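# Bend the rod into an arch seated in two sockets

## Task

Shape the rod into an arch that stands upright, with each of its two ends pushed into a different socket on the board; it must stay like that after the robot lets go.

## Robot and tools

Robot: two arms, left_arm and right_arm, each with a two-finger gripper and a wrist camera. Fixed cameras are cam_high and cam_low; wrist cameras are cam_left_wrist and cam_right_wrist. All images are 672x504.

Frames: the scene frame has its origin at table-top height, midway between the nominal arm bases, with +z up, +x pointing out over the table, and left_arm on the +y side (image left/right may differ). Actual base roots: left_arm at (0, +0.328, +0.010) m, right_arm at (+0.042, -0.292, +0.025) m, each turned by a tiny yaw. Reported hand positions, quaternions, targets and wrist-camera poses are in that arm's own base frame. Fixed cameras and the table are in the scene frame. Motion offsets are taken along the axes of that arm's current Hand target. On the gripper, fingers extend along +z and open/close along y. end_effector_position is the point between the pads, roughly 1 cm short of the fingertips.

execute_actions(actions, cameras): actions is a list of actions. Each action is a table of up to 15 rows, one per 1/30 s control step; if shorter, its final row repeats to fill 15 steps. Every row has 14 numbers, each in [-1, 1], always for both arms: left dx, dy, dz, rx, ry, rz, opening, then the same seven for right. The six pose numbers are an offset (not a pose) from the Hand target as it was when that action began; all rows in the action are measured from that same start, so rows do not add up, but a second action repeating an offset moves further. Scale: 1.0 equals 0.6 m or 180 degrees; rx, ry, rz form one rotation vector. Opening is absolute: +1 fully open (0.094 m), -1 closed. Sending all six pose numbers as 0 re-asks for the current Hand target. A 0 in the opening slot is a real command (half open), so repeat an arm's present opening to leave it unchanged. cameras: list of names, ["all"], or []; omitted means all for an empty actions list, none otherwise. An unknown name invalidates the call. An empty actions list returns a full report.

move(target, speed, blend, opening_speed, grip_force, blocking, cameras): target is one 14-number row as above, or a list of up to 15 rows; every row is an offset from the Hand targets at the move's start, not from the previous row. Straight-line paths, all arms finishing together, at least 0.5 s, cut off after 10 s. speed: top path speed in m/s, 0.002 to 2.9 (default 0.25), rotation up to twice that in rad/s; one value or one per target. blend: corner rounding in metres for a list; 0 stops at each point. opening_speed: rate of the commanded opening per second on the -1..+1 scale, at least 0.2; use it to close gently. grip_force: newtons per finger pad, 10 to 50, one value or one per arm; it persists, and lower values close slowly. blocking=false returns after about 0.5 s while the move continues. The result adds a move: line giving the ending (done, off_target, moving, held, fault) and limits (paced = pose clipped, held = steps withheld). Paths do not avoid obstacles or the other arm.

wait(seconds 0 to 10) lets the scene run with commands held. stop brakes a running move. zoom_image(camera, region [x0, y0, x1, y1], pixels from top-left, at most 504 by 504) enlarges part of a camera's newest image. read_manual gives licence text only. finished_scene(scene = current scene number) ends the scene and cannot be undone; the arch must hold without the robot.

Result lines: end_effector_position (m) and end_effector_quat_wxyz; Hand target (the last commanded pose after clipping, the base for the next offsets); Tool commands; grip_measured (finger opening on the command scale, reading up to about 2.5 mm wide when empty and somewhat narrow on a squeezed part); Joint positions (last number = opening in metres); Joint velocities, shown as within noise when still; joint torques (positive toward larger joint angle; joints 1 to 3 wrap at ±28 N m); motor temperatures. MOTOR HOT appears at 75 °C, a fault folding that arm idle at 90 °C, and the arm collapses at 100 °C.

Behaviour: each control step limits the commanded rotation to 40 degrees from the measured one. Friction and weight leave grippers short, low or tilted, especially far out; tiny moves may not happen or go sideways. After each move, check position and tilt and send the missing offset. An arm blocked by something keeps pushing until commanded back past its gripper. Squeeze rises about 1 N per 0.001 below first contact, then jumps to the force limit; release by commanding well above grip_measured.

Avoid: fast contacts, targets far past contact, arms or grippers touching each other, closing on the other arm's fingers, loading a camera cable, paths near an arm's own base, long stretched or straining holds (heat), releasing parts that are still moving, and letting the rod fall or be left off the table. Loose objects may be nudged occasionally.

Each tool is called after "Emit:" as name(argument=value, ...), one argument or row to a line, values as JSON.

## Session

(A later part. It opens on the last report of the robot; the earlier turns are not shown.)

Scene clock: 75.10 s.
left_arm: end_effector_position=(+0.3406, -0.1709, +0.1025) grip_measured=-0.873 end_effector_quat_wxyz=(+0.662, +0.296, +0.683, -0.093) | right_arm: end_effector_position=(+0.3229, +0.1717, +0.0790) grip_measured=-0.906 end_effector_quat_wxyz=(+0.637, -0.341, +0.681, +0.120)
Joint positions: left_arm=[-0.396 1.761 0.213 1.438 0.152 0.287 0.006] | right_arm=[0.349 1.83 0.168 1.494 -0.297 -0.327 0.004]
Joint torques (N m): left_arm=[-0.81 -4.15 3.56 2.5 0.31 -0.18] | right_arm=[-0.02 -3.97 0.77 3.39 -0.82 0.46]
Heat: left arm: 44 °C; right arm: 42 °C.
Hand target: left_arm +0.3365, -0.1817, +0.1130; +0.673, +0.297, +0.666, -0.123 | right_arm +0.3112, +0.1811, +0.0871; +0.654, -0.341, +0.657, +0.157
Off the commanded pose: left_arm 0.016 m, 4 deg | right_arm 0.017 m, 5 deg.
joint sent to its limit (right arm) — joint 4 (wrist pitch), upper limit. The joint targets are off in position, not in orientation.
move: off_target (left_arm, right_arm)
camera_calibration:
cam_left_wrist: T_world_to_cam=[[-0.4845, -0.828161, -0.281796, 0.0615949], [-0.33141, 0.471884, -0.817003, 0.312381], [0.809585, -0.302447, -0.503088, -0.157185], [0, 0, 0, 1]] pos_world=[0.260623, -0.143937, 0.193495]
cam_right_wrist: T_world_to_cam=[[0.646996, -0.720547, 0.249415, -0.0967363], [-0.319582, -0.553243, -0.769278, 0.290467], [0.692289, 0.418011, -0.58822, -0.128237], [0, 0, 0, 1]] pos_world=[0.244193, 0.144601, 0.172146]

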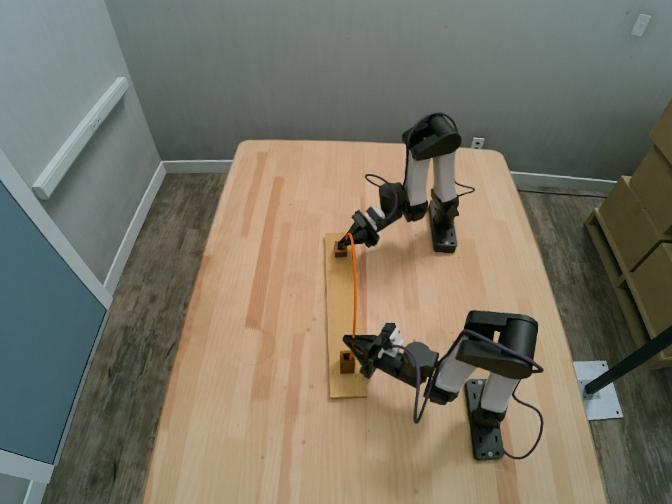

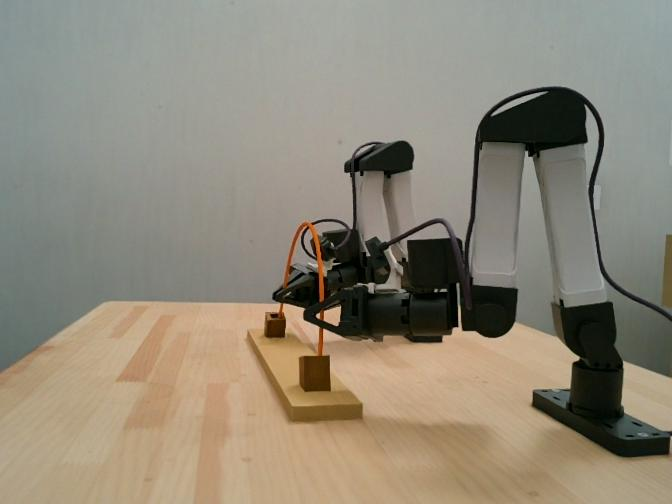

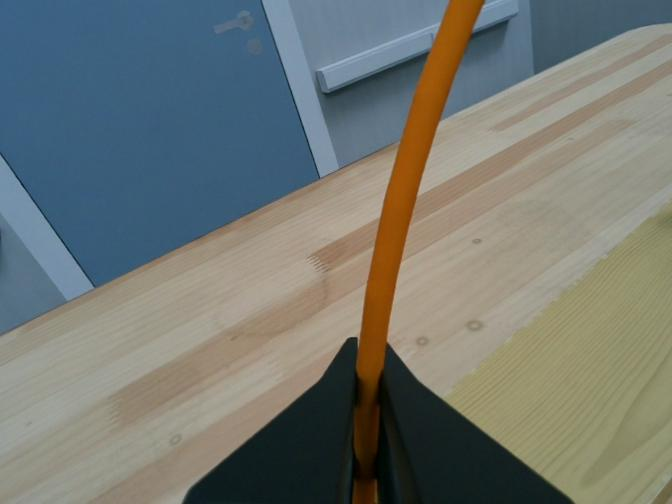

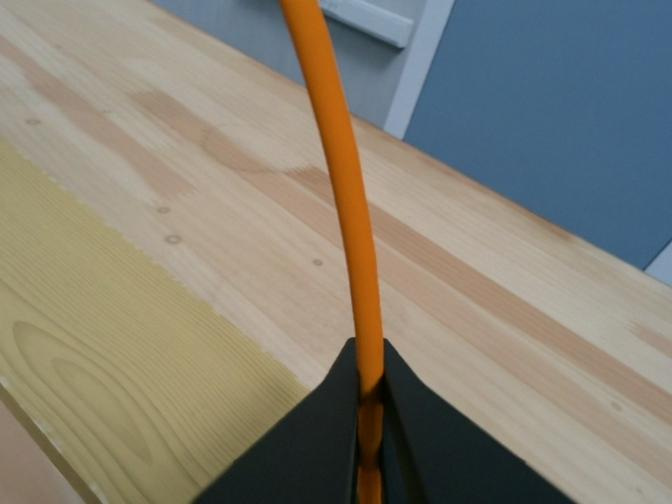

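Emit:
move(
  target=[0.0007, 0.0047, 0.0069, 0.0075, 0.0252, -0.0205, -1, 0.0007, -0.0054, 0.0063, -0.0083, 0.0259, 0.0193, -1],
  cameras=["all"],
  speed=0.05,
)

Emit:
zoom_image(
  camera="cam_low",
  region=[230, 190, 340, 420],
)

Emit:
zoom_image(
  camera="cam_high",
  region=[290, 220, 390, 410],
)

Scene clock: 80.90 s.
left_arm: end_effector_position=(+0.3419, -0.1711, +0.1024) grip_measured=-0.873 end_effector_quat_wxyz=(+0.639, +0.294, +0.704, -0.099) | right_arm: end_effector_position=(+0.3220, +0.1696, +0.0834) grip_measured=-0.907 end_effector_quat_wxyz=(+0.629, -0.334, +0.691, +0.125)
Joint positions: left_arm=[-0.395 1.659 0.236 1.257 0.153 0.267 0.006] | right_arm=[0.345 1.743 0.168 1.387 -0.297 -0.31 0.004]
Joint torques (N m): left_arm=[-0.02 -6.24 5.78 1.84 0.47 -0.43] | right_arm=[-0.35 -7.25 3.93 2.06 -0.94 0.71]
Heat: left arm: 44 °C; right arm: 43 °C.
Hand target: left_arm +0.3416, -0.1817, +0.1130; +0.639, +0.288, +0.699, -0.141 | right_arm +0.3162, +0.1812, +0.0871; +0.617, -0.335, +0.691, +0.171
Off the commanded pose: left_arm 0.015 m, 5 deg | right_arm 0.013 m, 6 deg.
move: off_target (left_arm, right_arm)
camera_calibration:
cam_left_wrist: T_world_to_cam=[[-0.499042, -0.828241, -0.254902, 0.0642134], [-0.38319, 0.474735, -0.792333, 0.328568], [0.777253, -0.297731, -0.554286, -0.141206], [0, 0, 0, 1]] pos_world=[0.267702, -0.14484, 0.198435]
cam_right_wrist: T_world_to_cam=[[0.648388, -0.726964, 0.226089, -0.0961693], [-0.345752, -0.545764, -0.763281, 0.299115], [0.678269, 0.416731, -0.605216, -0.11798], [0, 0, 0, 1]] pos_world=[0.245797, 0.142501, 0.178649]

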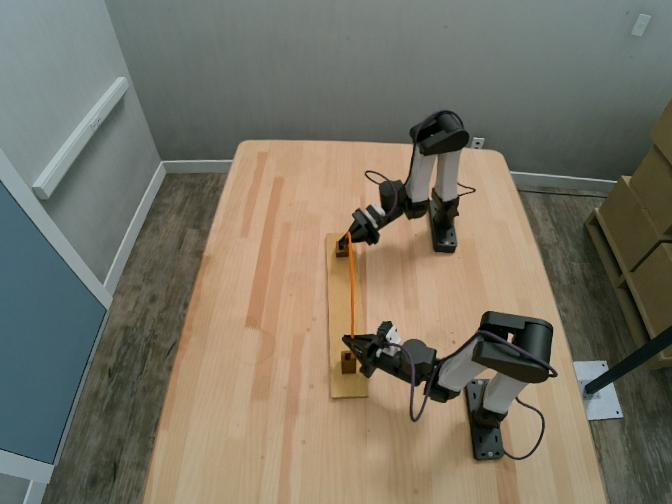

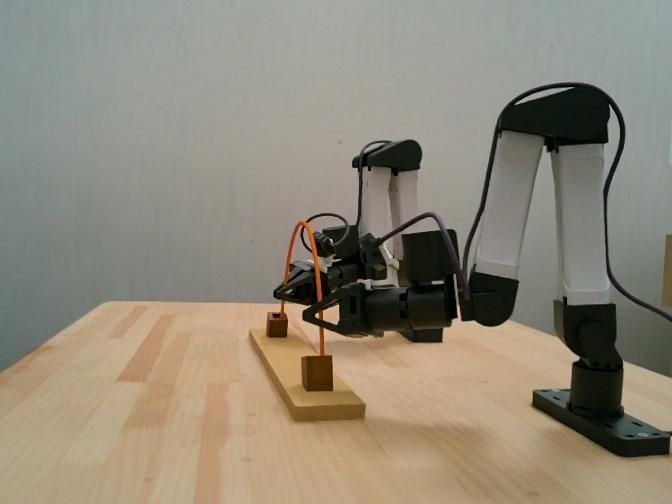

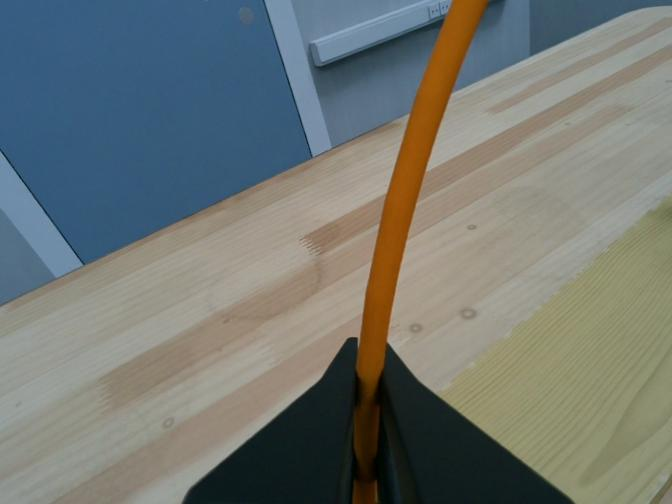

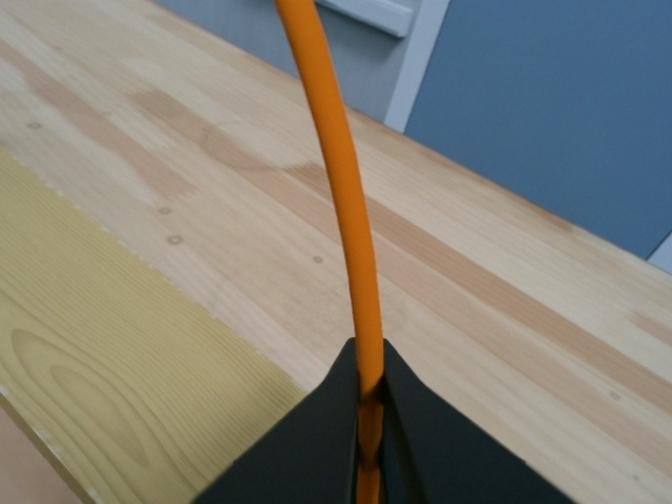

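Scaled by 2.191 from the camera's 672x504 image, which has a finer 960x720 frame.

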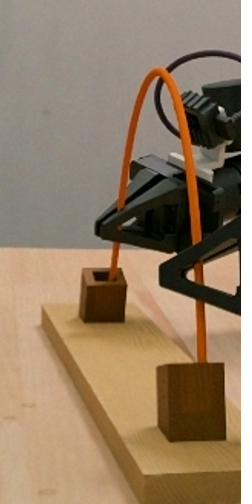

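Scaled by 2.653 from the camera's 672x504 image, which has a finer 960x720 frame.

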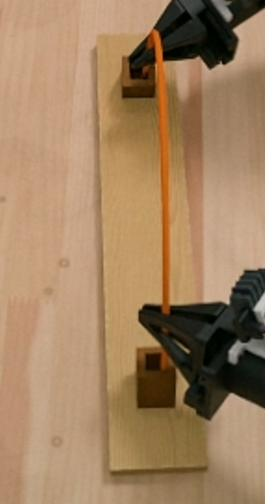

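Emit:
move(
  target=[0, 0, 0, 0, 0, 0, -0.55, 0, 0, 0, 0, 0, 0, -0.55],
  cameras=["all"],
  speed=0.05,
  opening_speed=0.25,
)

Emit:
zoom_image(
  camera="cam_low",
  region=[230, 190, 340, 420],
)

Emit:
zoom_image(
  camera="cam_high",
  region=[290, 220, 390, 410],
)

Scene clock: 85.47 s.
left_arm: end_effector_position=(+0.3385, -0.1762, +0.1006) grip_measured=-0.553 end_effector_quat_wxyz=(+0.630, +0.286, +0.710, -0.132) | right_arm: end_effector_position=(+0.3183, +0.1734, +0.0805) grip_measured=-0.551 end_effector_quat_wxyz=(+0.619, -0.329, +0.698, +0.150)
Joint positions: left_arm=[-0.391 1.659 0.238 1.247 0.195 0.21 0.021] | right_arm=[0.343 1.743 0.168 1.373 -0.329 -0.269 0.021]
Joint torques (N m): left_arm=[-0.16 -6.39 5.81 1.89 0.07 0.04] | right_arm=[-0.31 -7.5 4.12 2.13 -0.63 0.22]
Heat: left arm: 43 °C; right arm: 42 °C.
Hand target: left_arm +0.3416, -0.1817, +0.1130; +0.639, +0.288, +0.699, -0.141 | right_arm +0.3162, +0.1812, +0.0871; +0.617, -0.335, +0.691, +0.171
Off the commanded pose: left_arm 0.014 m, 2 deg | right_arm 0.010 m, 3 deg.
move: off_target (left_arm, right_arm)
camera_calibration:
cam_left_wrist: T_world_to_cam=[[-0.531636, -0.824882, -0.192179, 0.0632293], [-0.403137, 0.445995, -0.799105, 0.330544], [0.744878, -0.347359, -0.569647, -0.137449], [0, 0, 0, 1]] pos_world=[0.269252, -0.143008, 0.197993]
cam_right_wrist: T_world_to_cam=[[0.672704, -0.718811, 0.175444, -0.0954636], [-0.364396, -0.528215, -0.766945, 0.300861], [0.64396, 0.451995, -0.617264, -0.113018], [0, 0, 0, 1]] pos_world=[0.246631, 0.141383, 0.17773]

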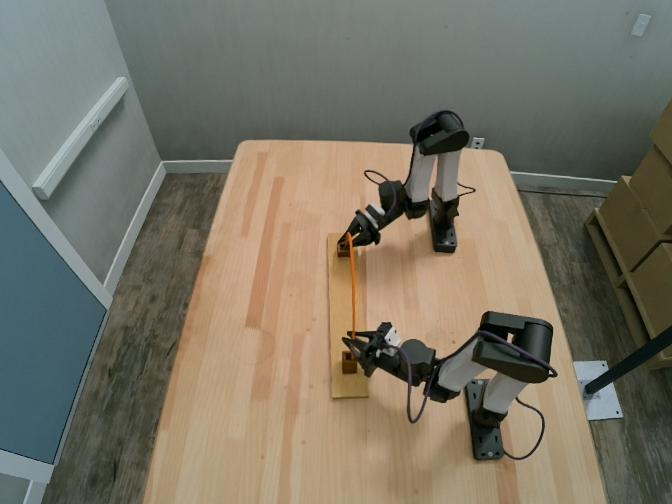

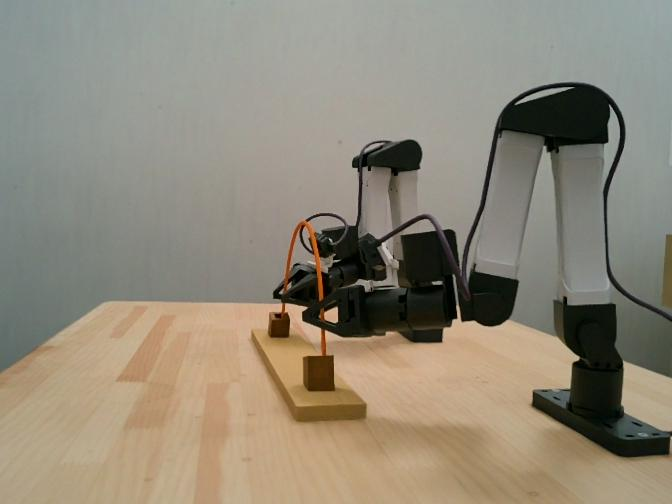

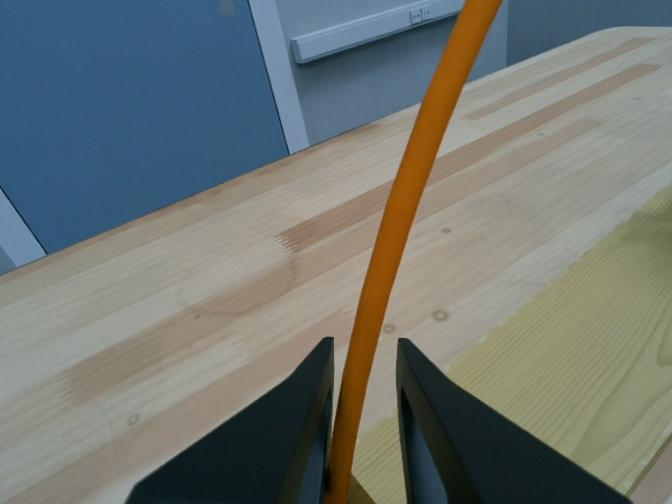

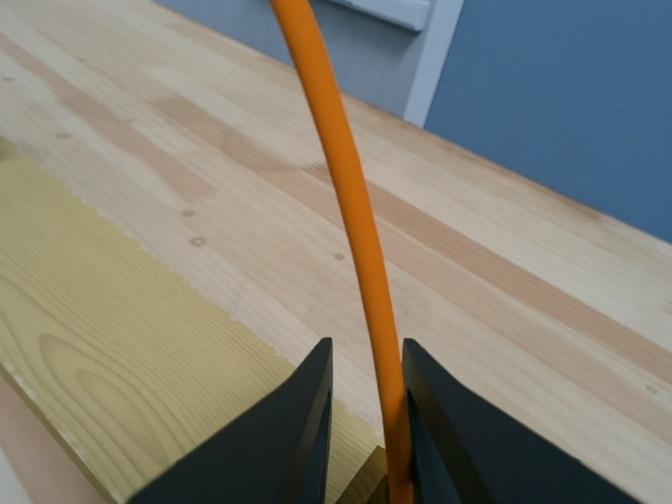

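Scaled by 2.191 from the camera's 672x504 image, which has a finer 960x720 frame.

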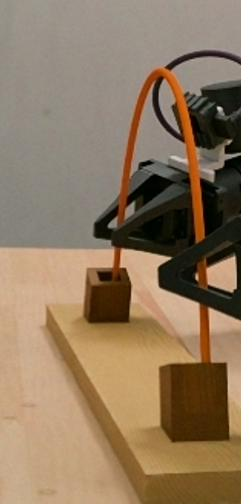

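Scaled by 2.653 from the camera's 672x504 image, which has a finer 960x720 frame.

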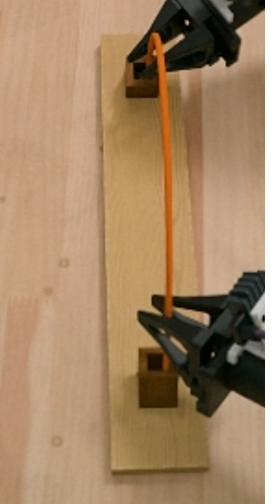

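Emit:
move(
  target=[
    [0, 0, 0, 0, 0, 0, 0.1, 0, 0, 0, 0, 0, 0, 0.1],
    [-0.05, 0, -0.0833, 0, 0, 0, 0.1, -0.05, 0, -0.0833, 0, 0, 0, 0.1],
    [-0.1118, 0.0512, -0.1831, 0, 0, 0, 0.1, -0.109, -0.041, -0.1893, 0, 0, 0, 0.1],
  ],
  cameras=["all"],
  speed=[0.05, 0.06, 0.12],
  blend=[0, 0.01, 0],
  opening_speed=0.5,
)

Emit:
zoom_image(
  camera="cam_low",
  region=[230, 190, 340, 420],
)

Scene clock: 93.43 s.
left_arm: end_effector_position=(+0.2700, -0.1087, +0.1850) grip_measured=+0.097 end_effector_quat_wxyz=(+0.631, +0.278, +0.710, -0.143) | right_arm: end_effector_position=(+0.2497, +0.1030, +0.1657) grip_measured=+0.098 end_effector_quat_wxyz=(+0.618, -0.325, +0.696, +0.166)
Joint positions: left_arm=[-0.095 0.633 0.223 0.225 0.494 0.238 0.052] | right_arm=[-0.06 0.576 0.168 0.16 -0.745 -0.344 0.052]
Joint torques (N m): left_arm=[0.44 0.27 10.15 1.86 0.1 0.25] | right_arm=[-0.57 1.13 10.29 1.95 -0.49 -0.11]
Heat: left arm: 42 °C; right arm: 40 °C.
Hand target: left_arm +0.2714, -0.1102, +0.1995; +0.639, +0.288, +0.699, -0.141 | right_arm +0.2498, +0.1061, +0.1751; +0.617, -0.335, +0.691, +0.171
Off the commanded pose: left_arm 0.015 m, 2 deg | right_arm 0.010 m, 1 deg.
move: off_target (left_arm)
camera_calibration:
cam_left_wrist: T_world_to_cam=[[-0.535538, -0.828067, -0.165841, 0.0944585], [-0.408216, 0.425735, -0.807533, 0.341058], [0.739296, -0.364766, -0.566028, -0.0158932], [0, 0, 0, 1]] pos_world=[0.201561, -0.0727798, 0.282085]
cam_right_wrist: T_world_to_cam=[[0.68595, -0.71235, 0.148425, -0.114305], [-0.364166, -0.512675, -0.777527, 0.304084], [0.629965, 0.479294, -0.611083, 0.0152322], [0, 0, 0, 1]] pos_world=[0.179549, 0.0671698, 0.262707]

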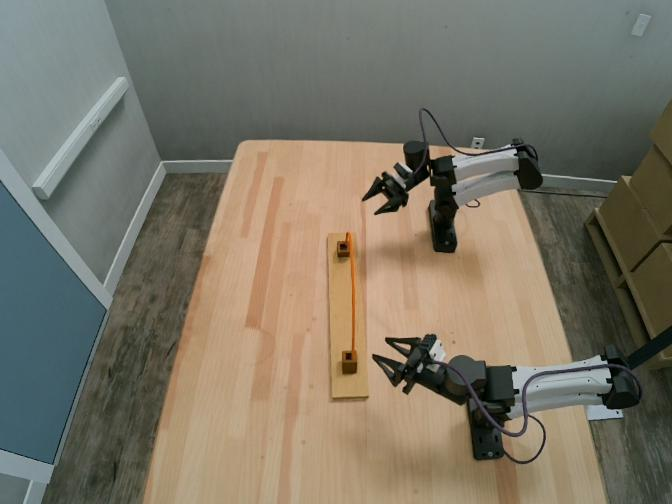

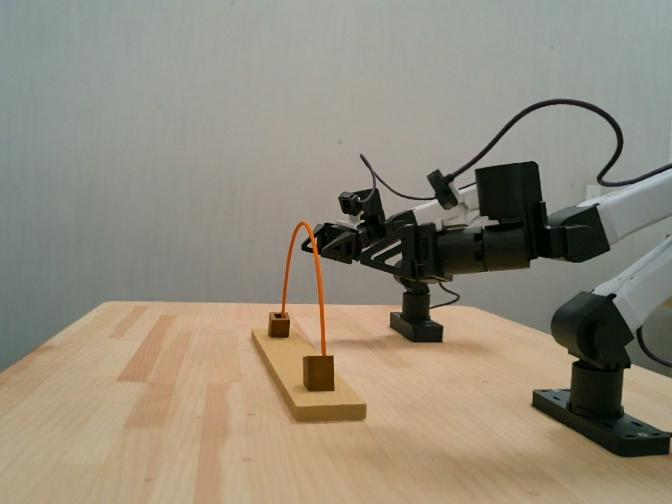

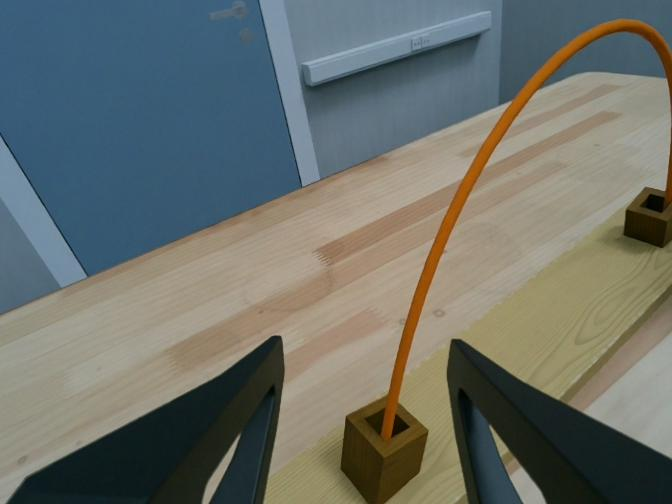

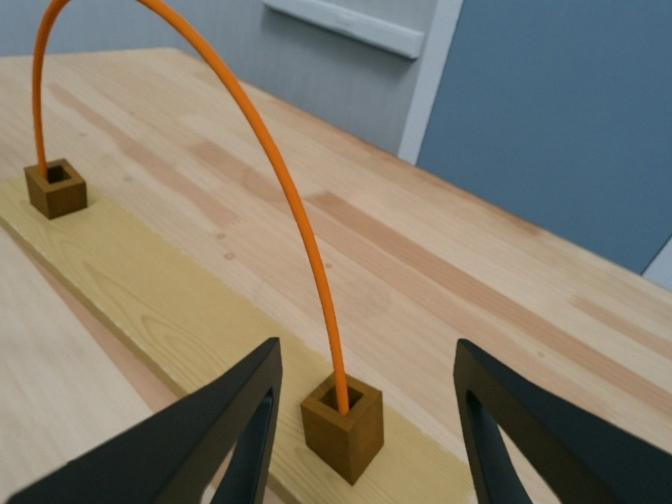

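Scaled by 2.191 from the camera's 672x504 image, which has a finer 960x720 frame.

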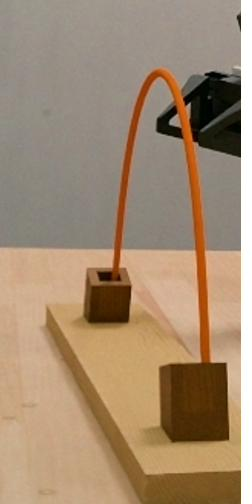

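The arch is standing upright on its own, with one end in each socket.

Emit:
finished_scene(
  scene=3,
)

The scene is finished: the task was done.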